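# Place the FR box on the grey mat, FR up

## Task

Take the box labelled FR out and set it on the grey mat so its big FR marking faces upward. All the other boxes must remain upright in the bin. At the end, neither arm may be in contact with anything other than the robot itself.

## Robot and tools

Robot: two arms, left_arm and right_arm, each ending in a five-finger hand (left_arm has a left hand, the mirror of the right). Bases in the scene frame: left_arm near (-0.002, +0.254, +0.025) m, right_arm near (-0.002, -0.319, +0.024) m. A camera stand sits behind the arms. Loose objects may get nudged now and then.

Scene frame: origin at table-top height, halfway between the nominal bases; +x points out over the table, +z up, left_arm on the +y side. Image left/right does not match arm names. Reported positions are in metres; orientations are quat_wxyz. Readings can be off by a few cm, more at long reach.

Hand point: a point fixed to the palm, 0.05 m in front of it and 0.15 m out from the wrist face. Its +z runs along the straight fingers, +y leaves the palm, +x crosses the palm away from the thumb on the right hand (toward the thumb on the left hand). Straight fingers extend 0.06-0.07 m past the point along +z and sit 0.06 m behind it along -y. A wrist bracket on the little-finger side can strike things.

Row layout (28 numbers, each from -1 to 1, always all 28 even if one arm is idle): left dx, dy, dz, rx, ry, rz; left thumb_turn, thumb_bend, index, middle, ring, little; left force_limit, speed; then the same 14 for the right arm. dx..rz are offsets, not poses: they count from that arm's Hand target at the start of the action, along scene-frame axes; 1.0 equals 0.6 m or 180 degrees; rx, ry, rz form one rotation vector turning about the Hand target position. Six zeros re-request the current Hand target. Finger numbers are absolute targets: -1 open/straight, +1 closed (thumb_turn +1 puts the thumb opposite the fingers). force_limit maps -1..+1 to about 0..10 N (0..15 N for the two thumb motors); speed rises linearly to full at +0.48. For a soft grip use speed -0.94 or lower. A grip fits objects about 0.035-0.065 m thick with the thumb turned in. Hand numbers never mean 'unchanged': to keep a hand as is, resend its last executed eight numbers (or, if none yet this scene, hand_measured plus hand_force_limit and hand_speed).

Tools:
- execute_actions(actions, cameras): actions is a list of actions; each action is a table of up to 15 rows, one per 1/30 s step; a short table repeats its last row. Every row's offsets are from the action's start pose, not the previous row. Images come only with an empty actions list or when cameras names them.
- move(target, speed, blend, blocking, cameras): target is one 28-number row or up to 15 rows; every row is an offset from the same starting Hand targets. The hand travels in a straight line; speed in m/s (0.002-4.3, default 0.25, one value or one per row); blend in m rounds corners (0 = stop at each). No obstacle avoidance. Avoid paths close past an arm's own base. Result adds a 'move:' line (done, off_target, moving, held, fault) and limits (paced = pose clipped, held = steps withheld).
- wait(seconds 0-10, cameras): lets time pass, holding commands.
- stop(cameras): brakes a running move.
- zoom_image(camera, region [x0,y0,x1,y1], max 504x504 px): closer look at the newest image of cam_head_left, cam_head_right, cam_high, cam_left_wrist or cam_right_wrist.
- show_instructions(): shows the reference images (scene 1 has two, including a page on the five-finger left hand).
- finished_scene(scene): ends the current scene; give its number (1-3). Irreversible.

Camera sizes: heads and cam_high 896x504, wrists 672x504.

Results: end_effector_position and quat per arm, Hand target (the last commanded pose after clipping; next offsets start here), joint positions, velocities and torques, hand_measured, hand_stopped_by (moving, target, force, stalled, fault), hand_load_n (positive = finger pushed open; near 0 after a lost grip), hand_force_limit, hand_speed. The controller clips orientation to 40 degrees from the measured one per step. Arms often rest 1-3 cm (up to 5 cm) below the command, usually low, without touching anything; send the shortfall as a further offset. A small move may not begin.

Cautions: don't drop the box or release it while moving; don't strike the table, bin or other boxes hard; keep anything from leaving the table. Never let the hands collide or one hand grip the other's fingers. A blocked arm keeps pushing until commanded back past its hand point. Avoid overloading fingers with fast swings or twists. Motors heat when holding loads, stretched out or pushing; a MOTOR HOT line warns, and at 100 °C the arm drops for 30-60 s. Finish with both hands clear of everything.

Each tool is called after "Call:" as name(argument=value, ...) on one line, values as JSON.

Reference images:

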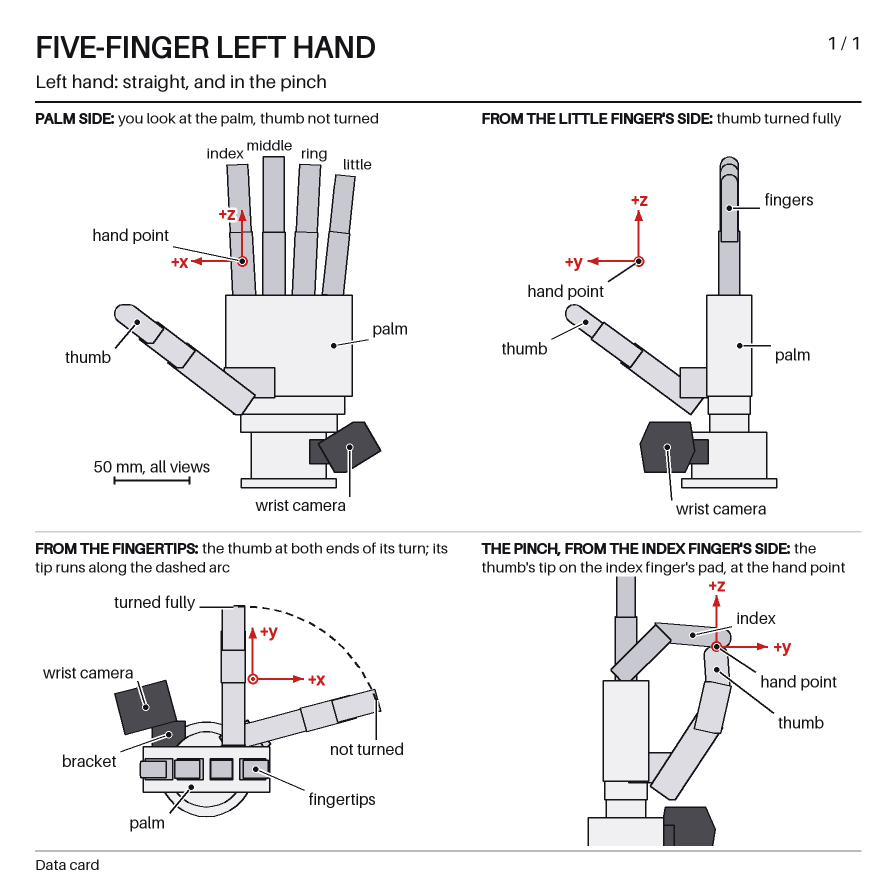

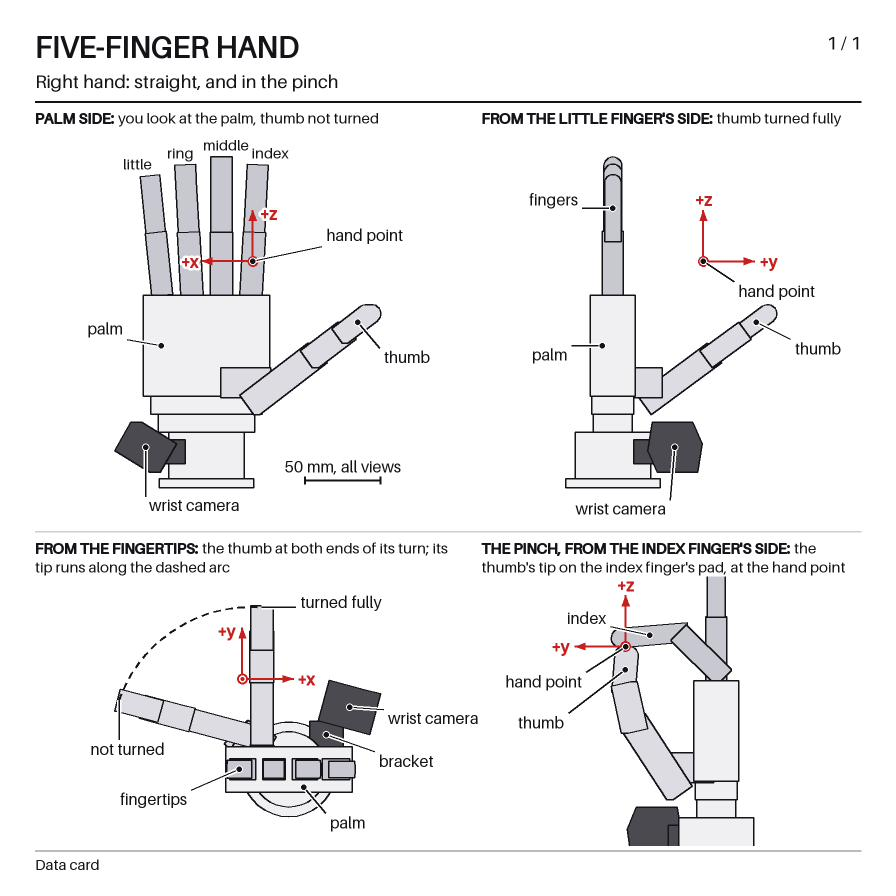

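## Session

Call:
execute_actions(actions=[])

Scene clock: 0.00 s.
left_arm: end_effector_position=(+0.5760, +0.2281, +0.1795) hand_measured=(-1.000, -1.000, -1.000, -1.000, -1.000, -1.000) hand_load_n=(+0.0, +0.0, +0.0, +0.0, +0.0, +0.0) hand_stopped_by=(target, target, target, target, target, target) hand_force_limit=0.00 hand_speed=-0.80 end_effector_quat_wxyz=(+0.032, -0.615, +0.720, -0.320) | right_arm: end_effector_position=(+0.3922, -0.5459, +0.1663) hand_measured=(-1.000, -1.000, -1.000, -1.000, -1.000, -1.000) hand_load_n=(+0.0, +0.0, +0.0, +0.0, +0.0, +0.0) hand_stopped_by=(target, target, target, target, target, target) hand_force_limit=0.00 hand_speed=-0.80 end_effector_quat_wxyz=(+0.199, +0.689, -0.696, -0.042)
Joint positions: left_arm=[0.142 1.752 1.498 -0.878 0.503 0.188] | right_arm=[-0.413 1.895 1.66 -1.576 0.334 -0.347]
Joint velocities: within noise
Joint torques (N m): no reading
Heat: left arm: hottest elbow 31 °C; right arm: hottest waist 32 °C.
Hand target: left_arm +0.5823, +0.2291, +0.1811; +0.035, -0.614, +0.720, -0.322 | right_arm +0.3983, -0.5484, +0.1696; +0.196, +0.688, -0.698, -0.035

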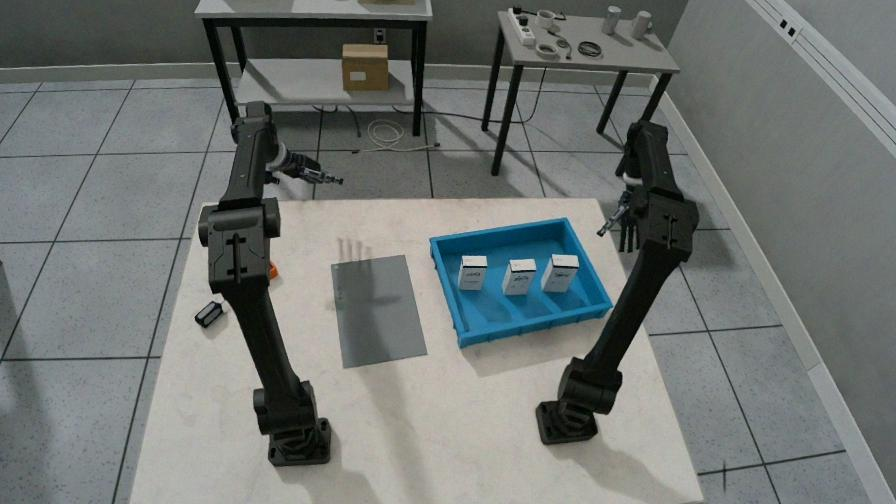

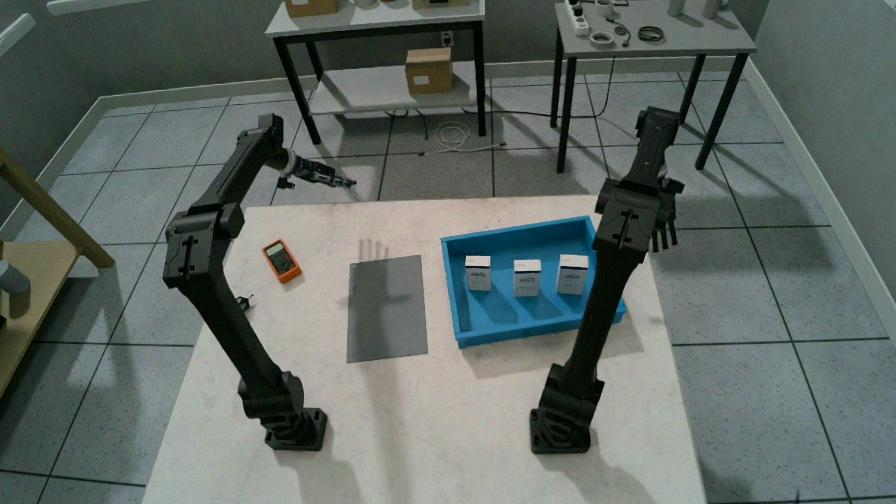

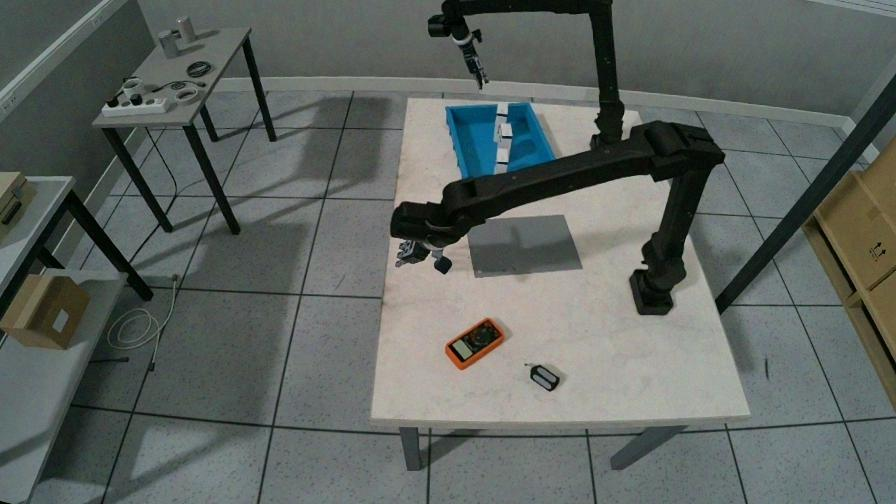

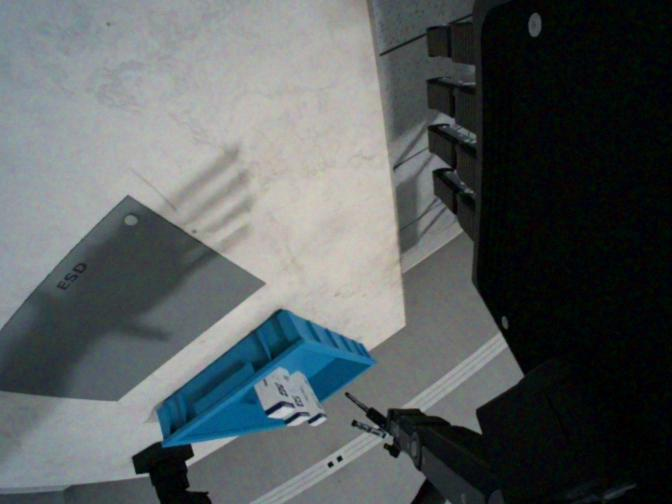

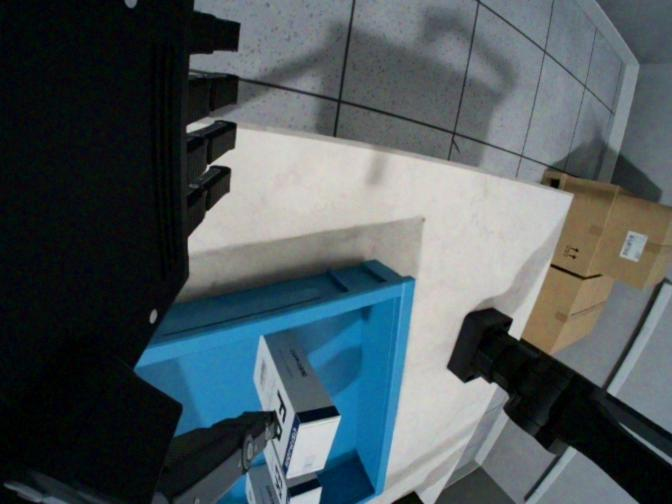

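Call:
zoom_image(camera="cam_head_left", region=[420, 200, 640, 360])

Call:
zoom_image(camera="cam_right_wrist", region=[180, 260, 440, 504])

Call:
zoom_image(camera="cam_head_right", region=[420, 200, 640, 360])

Call:
zoom_image(camera="cam_high", region=[400, 60, 620, 280])

Scaled by 2.291.

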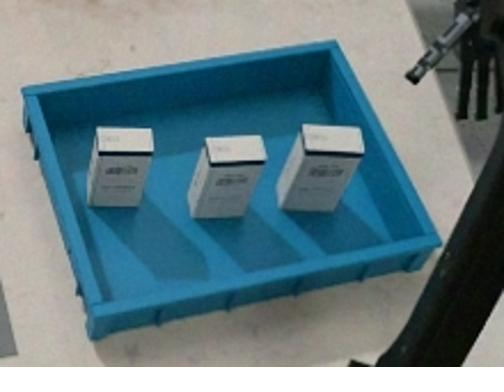

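Scaled by 1.938 from the camera's 672x504 image, which has a finer 960x720 frame.

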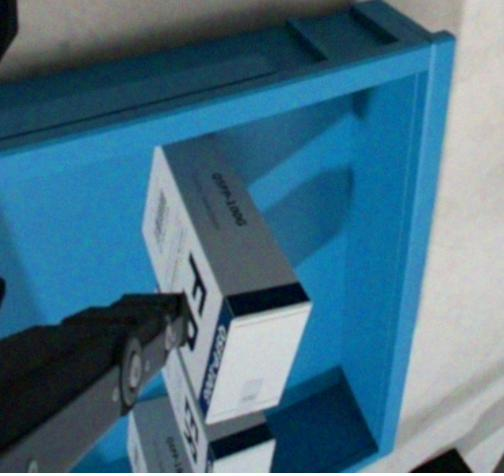

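Scaled by 2.291.

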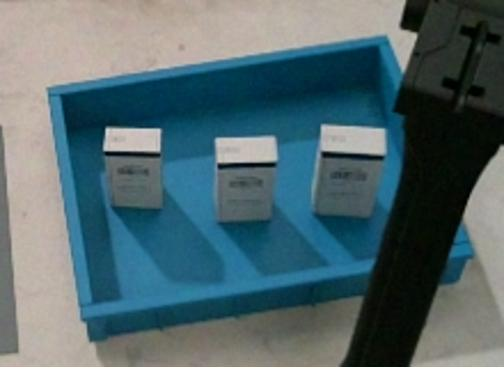

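Scaled by 2.291.

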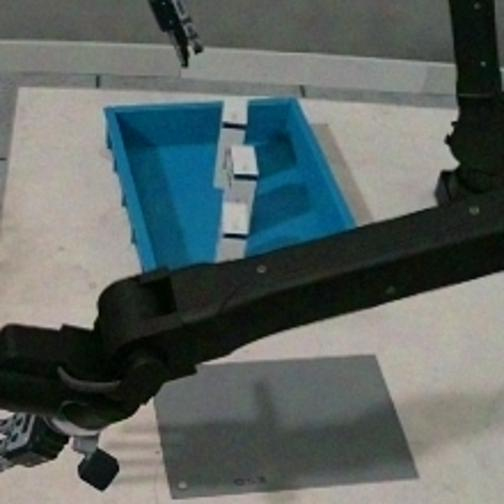

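Call:
move(target=[[0,0,0,0,0,0,-1,-1,-1,-1,-1,-1,0,-0.8, 0,0,0.35,0,0,0,-1,-1,-1,-1,-1,-1,0,-0.8],[0,0,0,0,0,0,-1,-1,-1,-1,-1,-1,0,-0.8, -0.05,0.35,0.35,0.073,-0.104,0.0045,-1,-1,-1,-1,-1,-1,0,-0.8]], blend=0.05, cameras=["all"])

Scene clock: 4.53 s.
left_arm: end_effector_position=(+0.5760, +0.2281, +0.1795) hand_measured=(-1.000, -1.000, -1.000, -1.000, -1.000, -1.000) hand_load_n=(+0.0, +0.0, +0.0, +0.0, +0.0, +0.0) hand_stopped_by=(target, target, target, target, target, target) hand_force_limit=0.00 hand_speed=-0.80 end_effector_quat_wxyz=(+0.032, -0.615, +0.720, -0.320) | right_arm: end_effector_position=(+0.3751, -0.3427, +0.3791) hand_measured=(-1.000, -1.000, -1.000, -1.000, -1.000, -1.000) hand_load_n=(+0.0, +0.0, +0.0, +0.0, +0.0, +0.0) hand_stopped_by=(target, target, target, target, target, target) hand_force_limit=0.00 hand_speed=-0.80 end_effector_quat_wxyz=(-0.060, +0.707, -0.701, +0.072)
Joint positions: left_arm=[0.142 1.752 1.498 -0.878 0.503 0.188] | right_arm=[-0.139 1.403 1.708 -1.689 -0.007 -0.133]
Joint torques (N m): left_arm=[-1.32 -16.15 10.03 1.06 0.45 0.12] | right_arm=[1.67 -12.34 6.64 -0.2 -0.19 0.19]
Heat: left arm: hottest elbow 32 °C; right arm: hottest waist 32 °C.
Hand target: left_arm +0.5823, +0.2291, +0.1811; +0.035, -0.614, +0.720, -0.322 | right_arm +0.3682, -0.3384, +0.3797; +0.000, +0.707, -0.707, -0.001
Off the commanded pose: left_arm 0.007 m, 0 deg | right_arm 0.008 m, 11 deg.
joint sent to its limit (right arm) — joint 4 (wrist pitch), lower limit. The joint targets are off in orientation, not in position.
move: off_target (right_arm)

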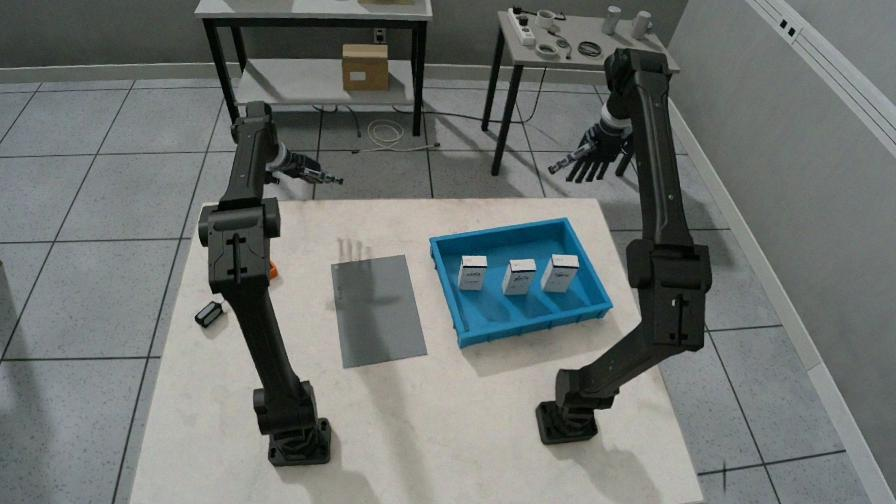

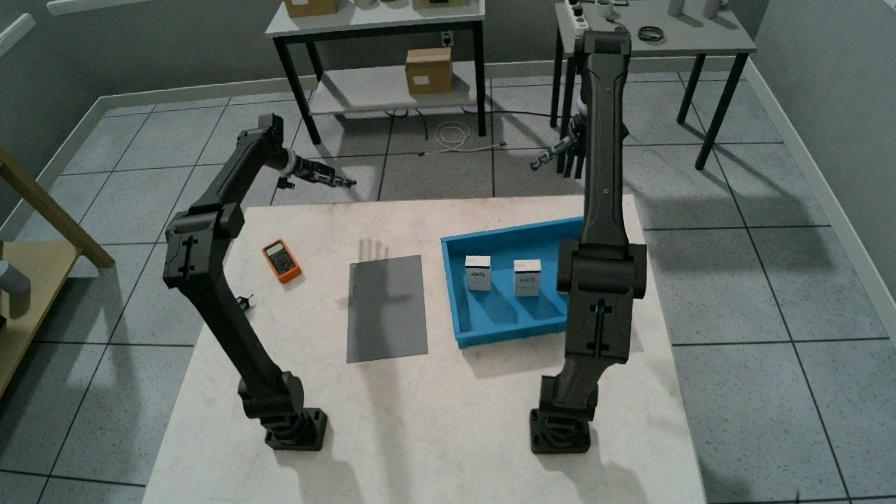

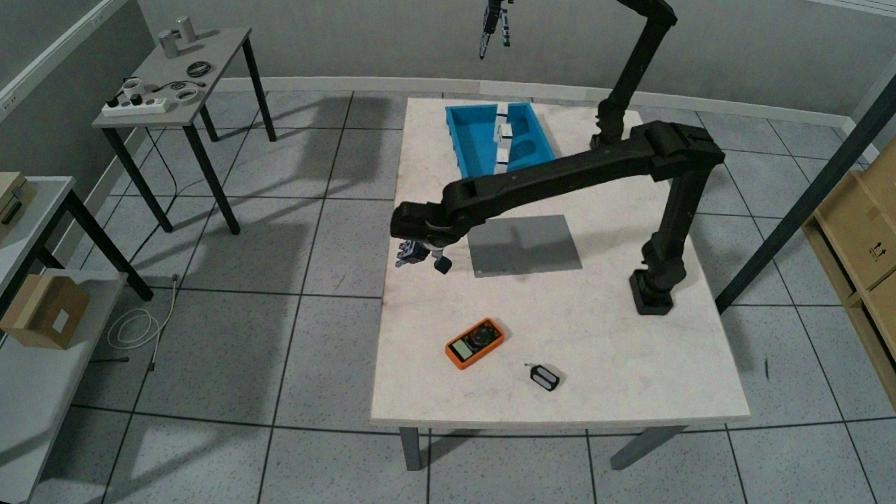

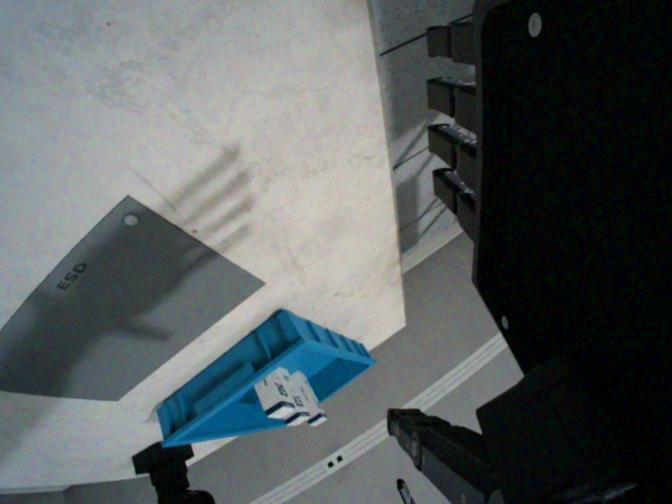

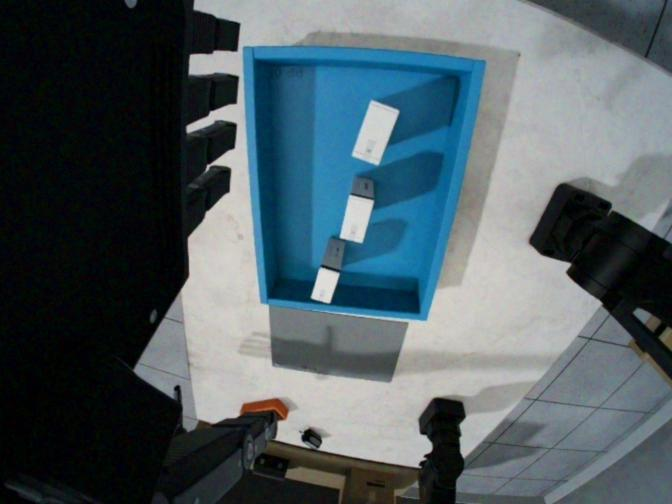

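Call:
zoom_image(camera="cam_left_wrist", region=[220, 340, 360, 440])

Call:
zoom_image(camera="cam_right_wrist", region=[230, 30, 530, 330])

Scaled by 3.600 from the camera's 672x504 image, which has a finer 960x720 frame.

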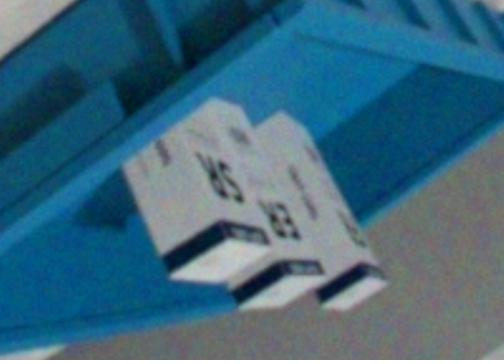

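Scaled by 1.680 from the camera's 672x504 image, which has a finer 960x720 frame.

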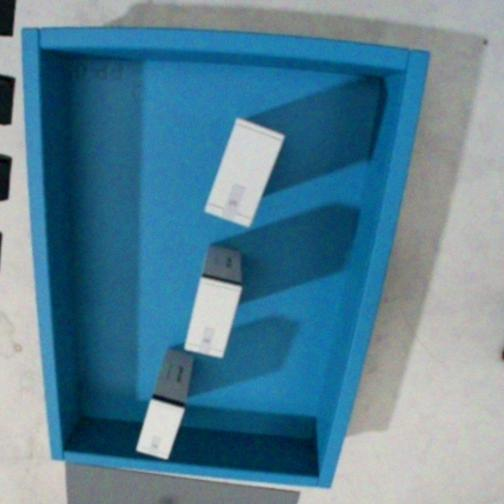

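Call:
move(target=[[0,-0.25,0.1,0,0,0,-1,-1,-1,-1,-1,-1,0,-0.8, 0.0,-0.07,-0.11,0,0,0.5,1,-1,-1,-1,-1,-1,0,0]], cameras=["all"])

Scene clock: 11.07 s.
left_arm: end_effector_position=(+0.5733, +0.0847, +0.2203) hand_measured=(-1.000, -1.000, -1.000, -1.000, -1.000, -1.000) hand_load_n=(+0.0, +0.0, +0.0, +0.0, +0.0, +0.0) hand_stopped_by=(target, target, target, target, target, target) hand_force_limit=0.00 hand_speed=-0.80 end_effector_quat_wxyz=(+0.026, -0.617, +0.723, -0.311) | right_arm: end_effector_position=(+0.3707, -0.3845, +0.3128) hand_measured=(+1.000, -1.000, -1.000, -1.000, -1.000, -1.000) hand_load_n=(+0.0, +0.0, +0.0, +0.0, +0.0, +0.0) hand_stopped_by=(target, target, target, target, target, target) hand_force_limit=0.00 hand_speed=0.00 end_effector_quat_wxyz=(-0.001, +1.000, -0.013, -0.005)
Joint positions: left_arm=[-0.118 1.714 1.553 -0.886 0.377 -0.057] | right_arm=[-0.029 1.409 1.517 -1.689 -0.001 -1.559]
Joint torques (N m): left_arm=[-1.9 -17.14 12.36 0.87 0.18 -0.07] | right_arm=[2.37 -12.75 6.56 0.03 0.12 -0.07]
Heat: left arm: hottest elbow 34 °C; right arm: hottest waist 32 °C.
Hand target: left_arm +0.5823, +0.0790, +0.2410; +0.035, -0.614, +0.720, -0.322 | right_arm +0.3682, -0.3804, +0.3137; +0.001, +1.000, +0.000, +0.000
Off the commanded pose: left_arm 0.023 m, 2 deg | right_arm 0.005 m, 2 deg.
move: off_target (left_arm)

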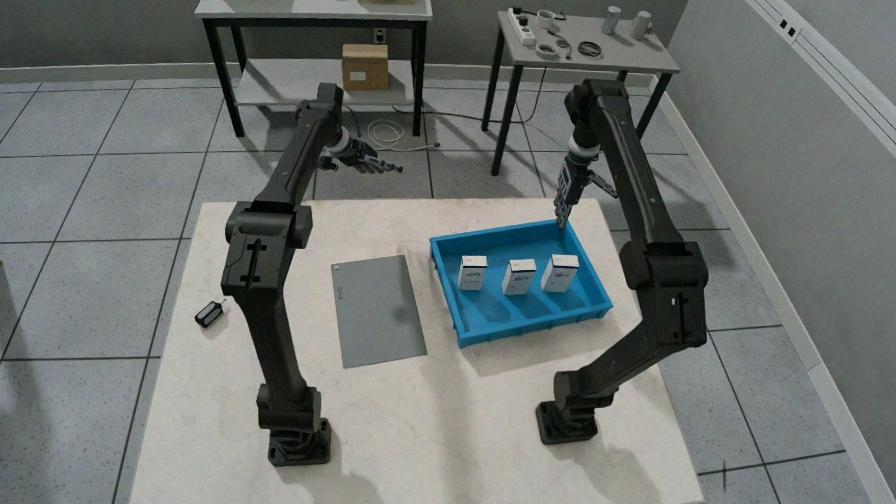

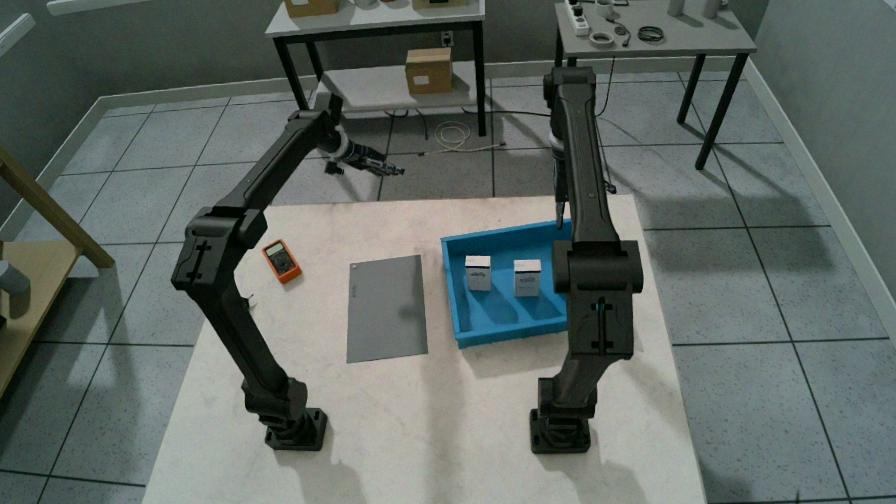

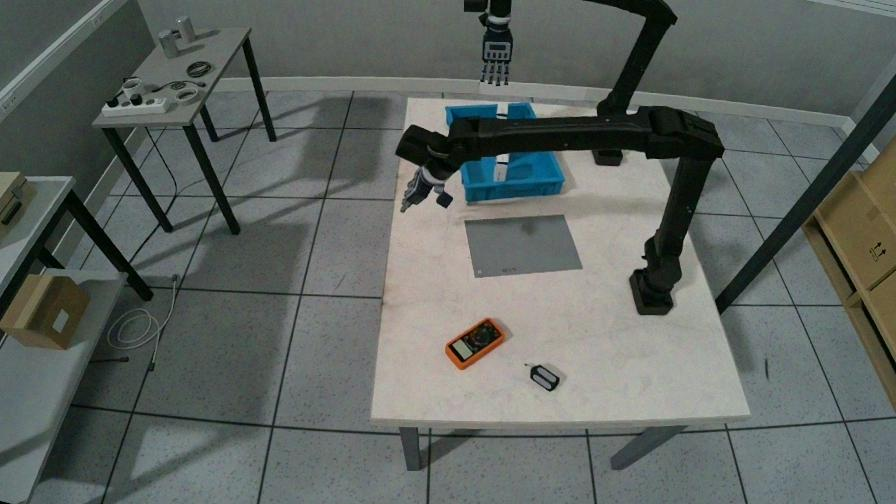

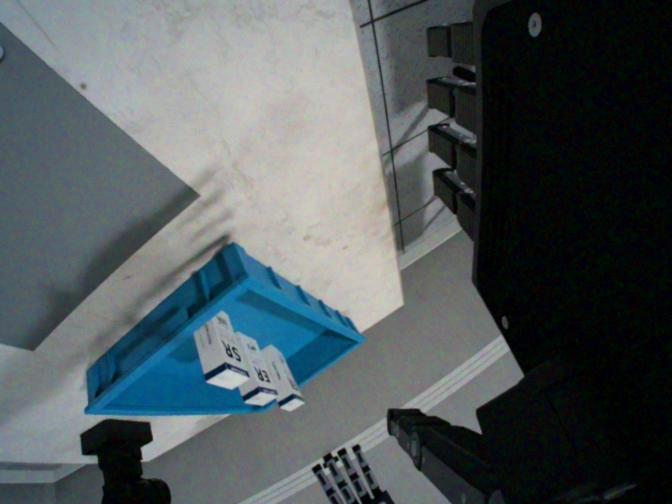

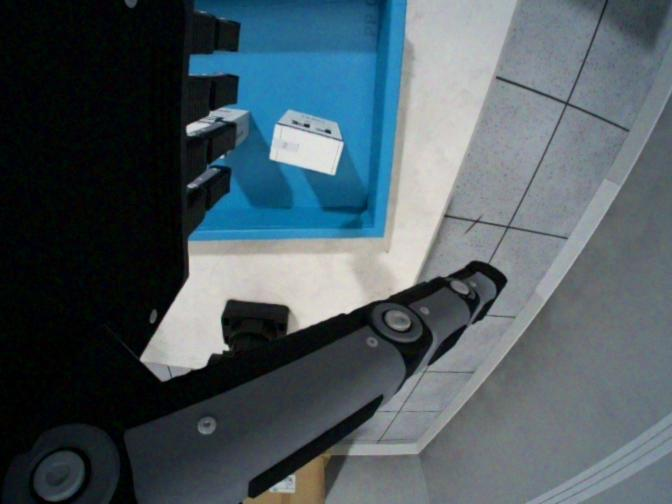

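Call:
zoom_image(camera="cam_right_wrist", region=[190, 80, 370, 210])

Call:
zoom_image(camera="cam_left_wrist", region=[180, 300, 320, 420])

Scaled by 2.800 from the camera's 672x504 image, which has a finer 960x720 frame.

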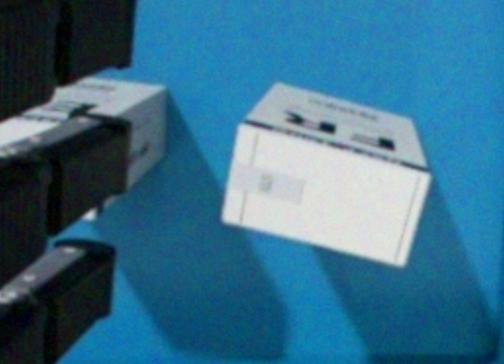

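Scaled by 3.600 from the camera's 672x504 image, which has a finer 960x720 frame.

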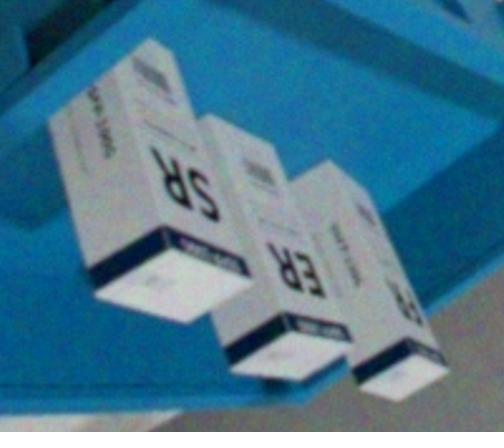

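Call:
move(target=[[0,-0.0,0.0,0,0,0,-1,-1,-1,-1,-1,-1,0,-0.8, -0.025,0.038,-0.156,0.25,0,0.0,1,-1,-0.6,-0.6,-0.6,-0.6,0,0]], cameras=["all"])

Scene clock: 17.97 s.
left_arm: end_effector_position=(+0.5733, +0.0847, +0.2203) hand_measured=(-1.000, -1.000, -1.000, -1.000, -1.000, -1.000) hand_load_n=(-0.5, -0.5, +0.0, -0.5, +0.0, +0.0) hand_stopped_by=(target, target, target, target, target, target) hand_force_limit=0.00 hand_speed=-0.80 end_effector_quat_wxyz=(+0.026, -0.617, +0.723, -0.311) | right_arm: end_effector_position=(+0.3574, -0.3551, +0.2280) hand_measured=(+1.000, -1.000, -0.600, -0.600, -0.600, -0.600) hand_load_n=(+0.0, +0.0, +0.0, +0.0, +0.0, +0.0) hand_stopped_by=(target, target, target, target, target, target) hand_force_limit=0.00 hand_speed=0.00 end_effector_quat_wxyz=(-0.373, +0.928, +0.005, +0.014)
Joint positions: left_arm=[-0.118 1.714 1.553 -0.886 0.377 -0.057] | right_arm=[-0.333 1.458 1.309 -1.687 -0.727 -2.002]
Joint torques (N m): left_arm=[-2.26 -18.02 12.15 0.77 0.12 -0.02] | right_arm=[0.15 -10.34 6.32 -0.96 -0.8 -0.04]
Heat: left arm: hottest elbow 35 °C; right arm: hottest waist 32 °C.
Hand target: left_arm +0.5823, +0.0790, +0.2410; +0.035, -0.614, +0.720, -0.322 | right_arm +0.3533, -0.3577, +0.2201; -0.382, +0.924, +0.001, +0.000
Off the commanded pose: left_arm 0.023 m, 2 deg | right_arm 0.009 m, 2 deg.
joint sent to its limit (right arm) — joint 4 (wrist pitch), lower limit. The joint targets still meet the commanded pose.
move: off_target (left_arm)

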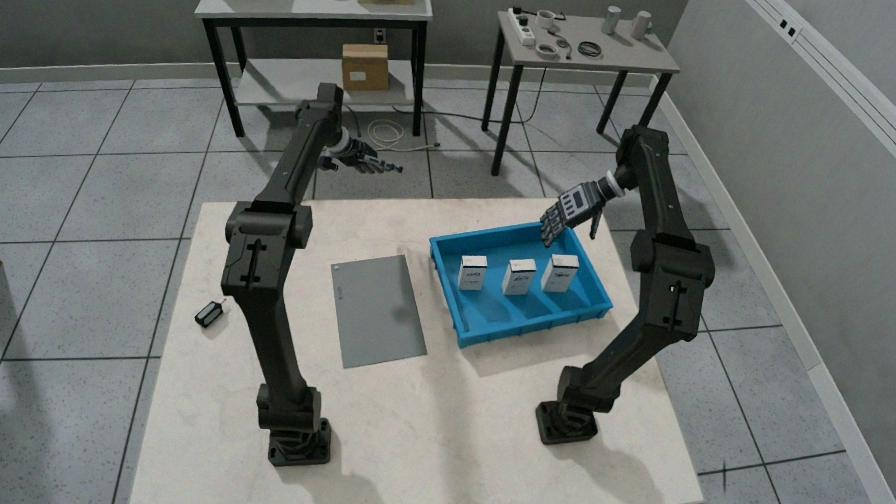

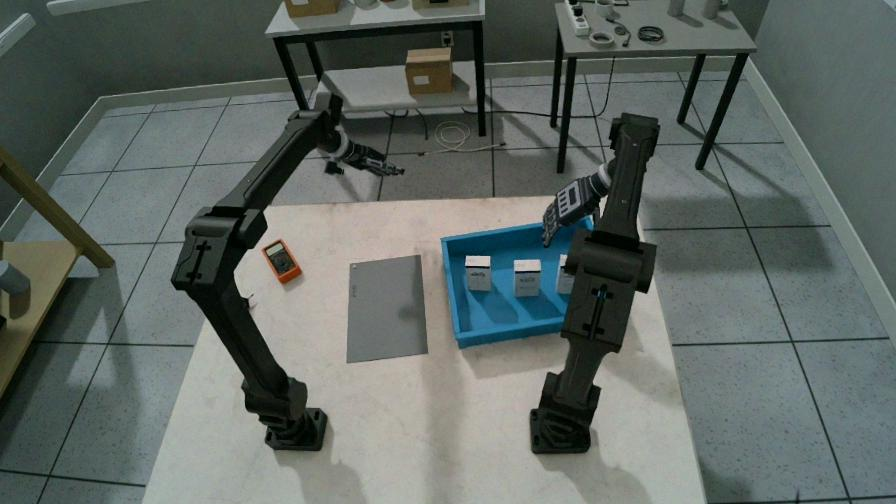

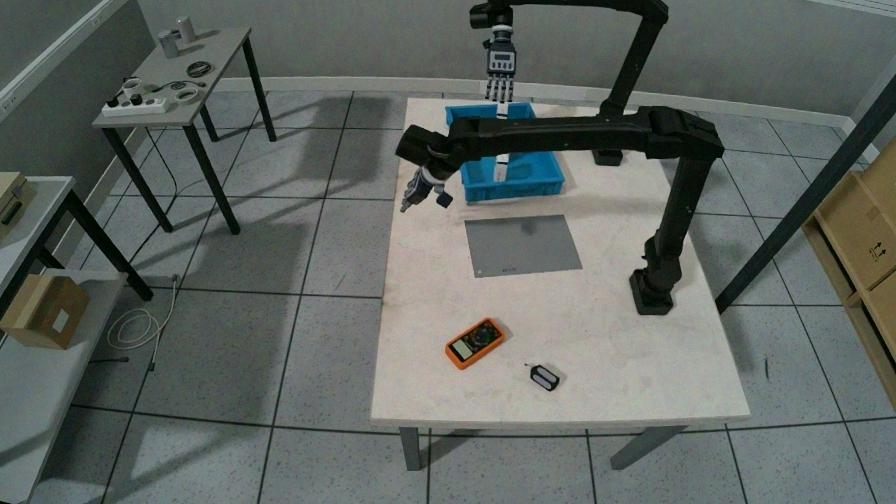

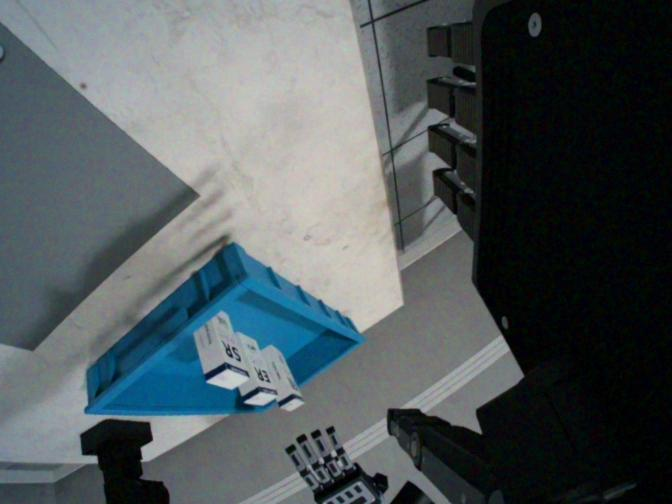

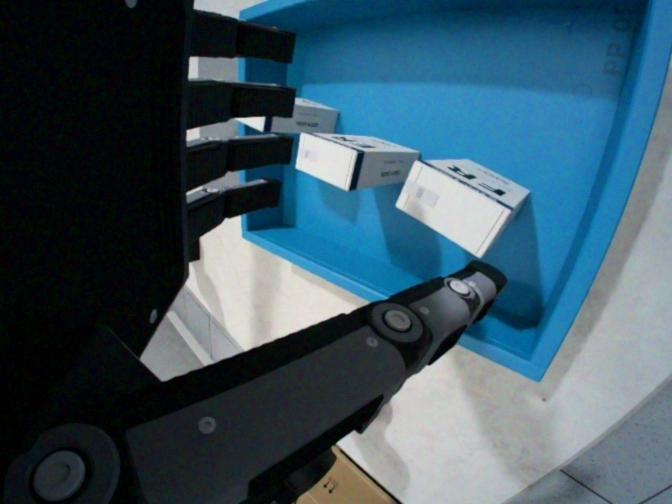

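Call:
move(target=[[0,-0.0,0.0,0,0,0,-1,-1,-1,-1,-1,-1,0,-0.8, 0.006,-0.01,-0.1,0,0,0.0,1,-1,-0.6,-0.6,-0.6,-0.6,0,0]], cameras=["cam_right_wrist","cam_head_right"])

Scene clock: 19.83 s.
left_arm: end_effector_position=(+0.5733, +0.0847, +0.2203) hand_measured=(-1.000, -1.000, -1.000, -1.000, -1.000, -1.000) hand_load_n=(+0.0, +0.0, -0.5, +0.0, +0.5, +0.0) hand_stopped_by=(target, target, target, target, target, target) hand_force_limit=0.00 hand_speed=-0.80 end_effector_quat_wxyz=(+0.026, -0.617, +0.723, -0.311) | right_arm: end_effector_position=(+0.3577, -0.3584, +0.1689) hand_measured=(+1.000, -1.000, -0.600, -0.600, -0.600, -0.600) hand_load_n=(+0.0, +0.0, +0.0, +0.0, +0.0, +0.0) hand_stopped_by=(target, target, target, target, target, target) hand_force_limit=0.00 hand_speed=0.00 end_effector_quat_wxyz=(-0.380, +0.925, +0.004, +0.002)
Joint positions: left_arm=[-0.118 1.714 1.553 -0.886 0.377 -0.057] | right_arm=[-0.341 1.52 1.21 -1.568 -0.728 -2.024]
Joint torques (N m): left_arm=[-1.38 -17.03 12.1 0.72 0.2 -0.06] | right_arm=[-0.15 -11.22 6.09 -0.39 -0.65 -0.03]
Heat: left arm: hottest elbow 36 °C; right arm: hottest waist 32 °C.
Hand target: left_arm +0.5823, +0.0790, +0.2410; +0.035, -0.614, +0.720, -0.322 | right_arm +0.3570, -0.3636, +0.1602; -0.382, +0.924, +0.001, +0.000
Off the commanded pose: left_arm 0.023 m, 2 deg | right_arm 0.010 m, 0 deg.
move: off_target (left_arm)
Images, in order (width x height): cam_head_right 896x504, cam_right_wrist 672x504.

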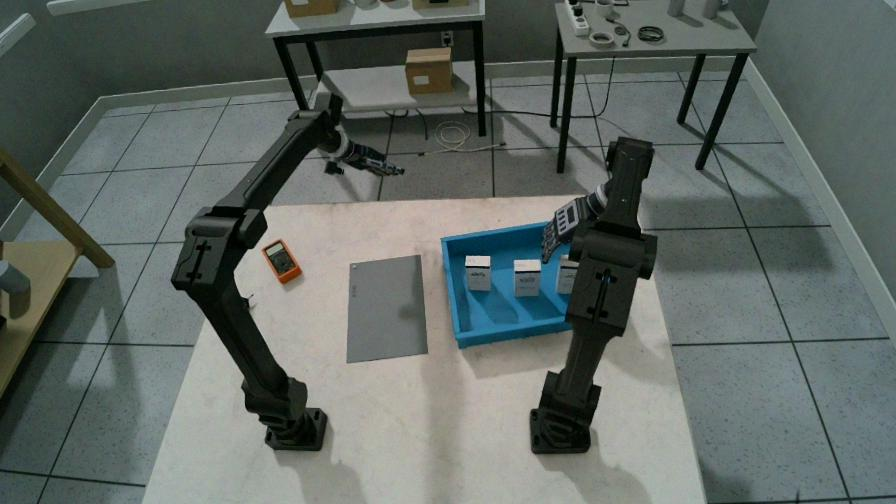

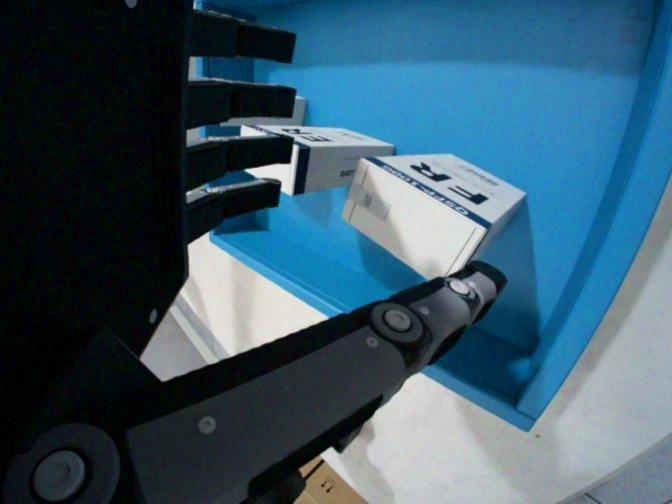

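Call:
zoom_image(camera="cam_right_wrist", region=[240, 120, 540, 320])

Scaled by 1.680 from the camera's 672x504 image, which has a finer 960x720 frame.

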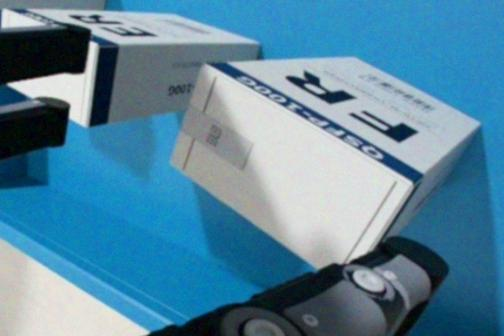

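Call:
move(target=[[0,-0.0,0.0,0,0,0,-1,-1,-1,-1,-1,-1,0,-0.8, 0.025,-0.015,-0.01,0,0,0.0,1,-1,-0.6,-0.6,-0.6,-0.6,0,0]], cameras=["cam_right_wrist","cam_head_left"])

Call:
zoom_image(camera="cam_head_left", region=[480, 140, 660, 320])

Scene clock: 21.67 s.
left_arm: end_effector_position=(+0.5733, +0.0847, +0.2203) hand_measured=(-1.000, -1.000, -1.000, -1.000, -1.000, -1.000) hand_load_n=(+0.0, +0.0, +0.0, +0.0, +0.0, +0.0) hand_stopped_by=(target, target, target, target, target, target) hand_force_limit=0.00 hand_speed=-0.80 end_effector_quat_wxyz=(+0.026, -0.617, +0.723, -0.311) | right_arm: end_effector_position=(+0.3589, -0.3619, +0.1532) hand_measured=(+1.000, -1.000, -0.600, -0.600, -0.600, -0.600) hand_load_n=(+0.0, +0.0, +0.0, +0.0, +0.0, +0.0) hand_stopped_by=(target, target, target, target, target, target) hand_force_limit=0.00 hand_speed=0.00 end_effector_quat_wxyz=(-0.386, +0.922, -0.003, -0.014)
Joint positions: left_arm=[-0.118 1.714 1.553 -0.886 0.377 -0.057] | right_arm=[-0.35 1.566 1.21 -1.566 -0.728 -2.034]
Joint torques (N m): left_arm=[-1.67 -17.67 12.3 0.58 0.18 -0.05] | right_arm=[-0.15 -10.52 9.01 -0.43 -0.52 -0.02]
Heat: left arm: hottest elbow 36 °C; right arm: hottest waist 32 °C.
Hand target: left_arm +0.5823, +0.0790, +0.2410; +0.035, -0.614, +0.720, -0.322 | right_arm +0.3720, -0.3726, +0.1542; -0.382, +0.924, +0.001, +0.000
Off the commanded pose: left_arm 0.023 m, 2 deg | right_arm 0.017 m, 2 deg.
move: off_target (left_arm, right_arm)
Images, in order (width x height): cam_head_left 896x504, cam_right_wrist 672x504.

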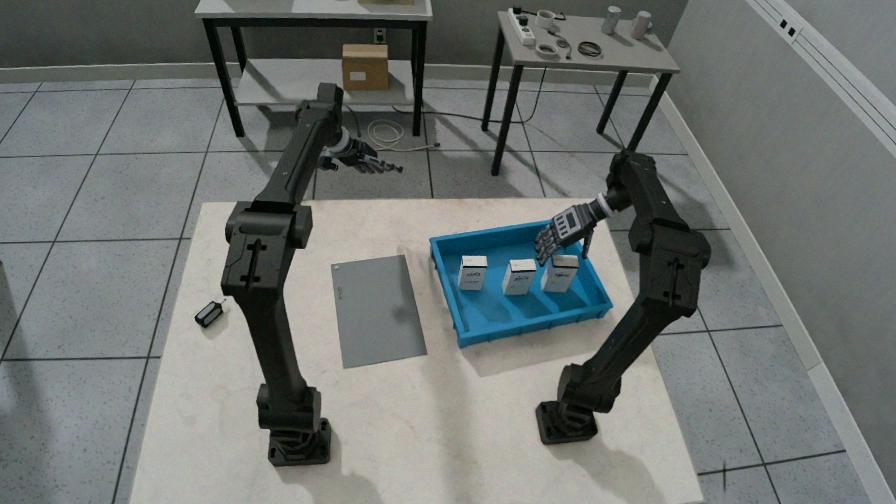

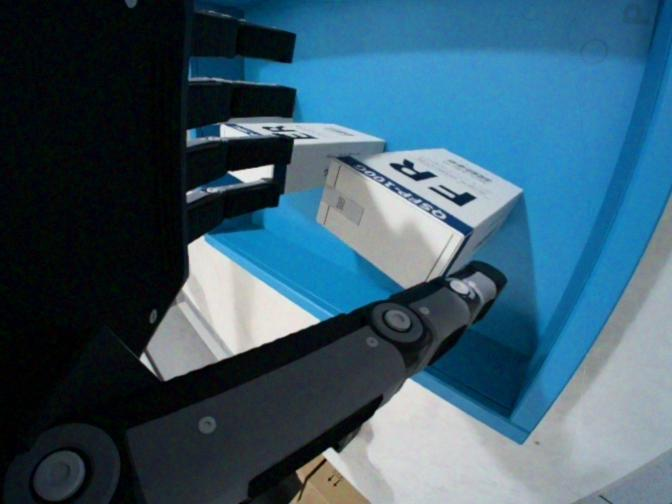

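Scaled by 2.800.

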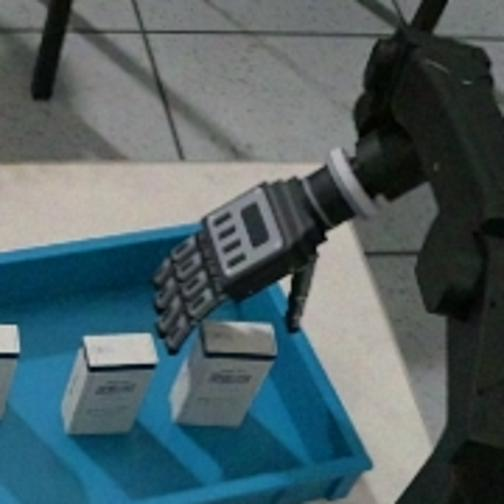

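Call:
move(target=[[0,-0.0,0.0,0,0,0,-1,-1,-1,-1,-1,-1,0,-0.8, 0.0,0.004,-0.04,0,0,0.0,1,-1,-0.6,-0.6,-0.6,-0.6,0,0]], cameras=["cam_right_wrist","cam_head_left"], speed=0.08)

Call:
zoom_image(camera="cam_head_left", region=[480, 180, 620, 320])

Scene clock: 23.63 s.
left_arm: end_effector_position=(+0.5733, +0.0847, +0.2203) hand_measured=(-1.000, -1.000, -1.000, -1.000, -1.000, -1.000) hand_load_n=(+0.0, +0.0, +0.0, +0.0, +0.0, +0.0) hand_stopped_by=(target, target, target, target, target, target) hand_force_limit=0.00 hand_speed=-0.80 end_effector_quat_wxyz=(+0.026, -0.617, +0.723, -0.311) | right_arm: end_effector_position=(+0.3742, -0.3673, +0.1420) hand_measured=(+1.000, -1.000, -0.600, -0.600, -0.600, -0.600) hand_load_n=(+0.0, +0.0, +0.0, +0.0, +0.0, +0.0) hand_stopped_by=(target, target, target, target, target, target) hand_force_limit=0.00 hand_speed=0.00 end_effector_quat_wxyz=(-0.379, +0.925, +0.006, +0.008)
Joint positions: left_arm=[-0.118 1.714 1.553 -0.886 0.377 -0.057] | right_arm=[-0.35 1.582 1.21 -1.5 -0.728 -2.035]
Joint torques (N m): left_arm=[-2.02 -18.08 12.23 0.75 0.19 -0.02] | right_arm=[0.38 -10.87 5.76 -0.49 -0.62 0.02]
Heat: left arm: hottest elbow 36 °C; right arm: hottest waist 32 °C.
Hand target: left_arm +0.5823, +0.0790, +0.2410; +0.035, -0.614, +0.720, -0.322 | right_arm +0.3719, -0.3702, +0.1301; -0.382, +0.924, +0.001, +0.000
Off the commanded pose: left_arm 0.023 m, 2 deg | right_arm 0.012 m, 1 deg.
move: off_target (left_arm, right_arm)
Images, in order (width x height): cam_head_left 896x504, cam_right_wrist 672x504.

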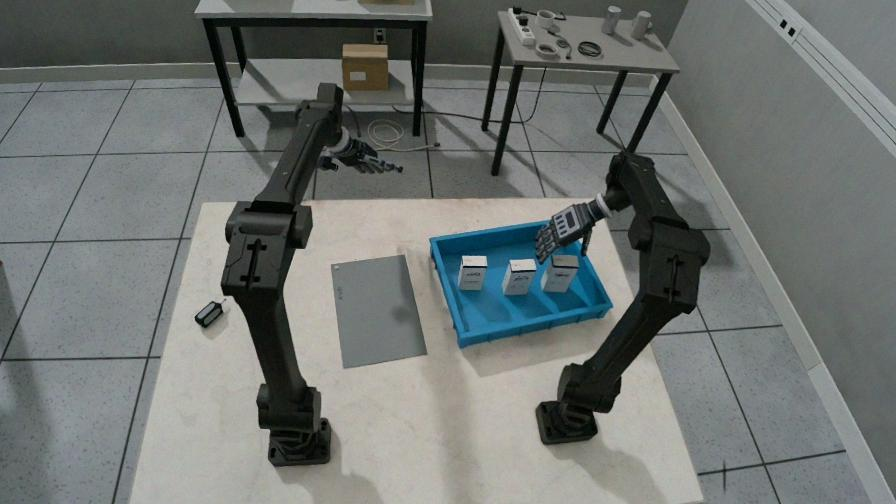

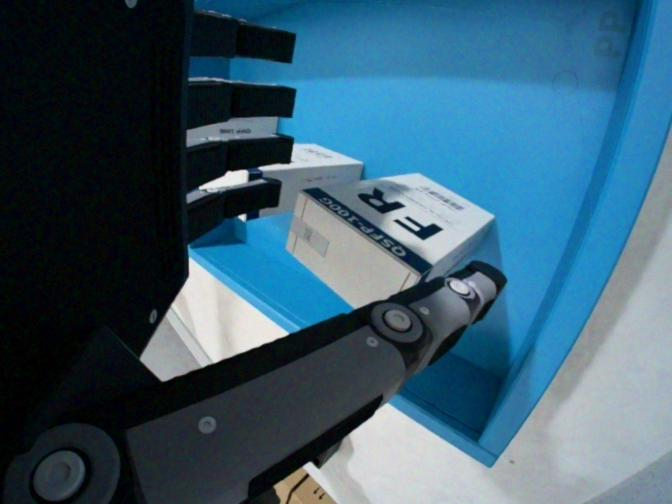

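Scaled by 3.600.

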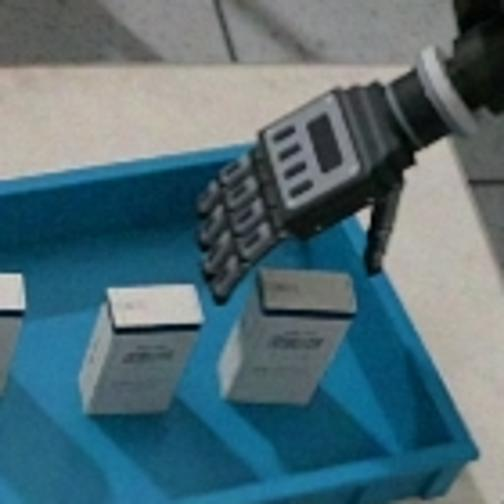

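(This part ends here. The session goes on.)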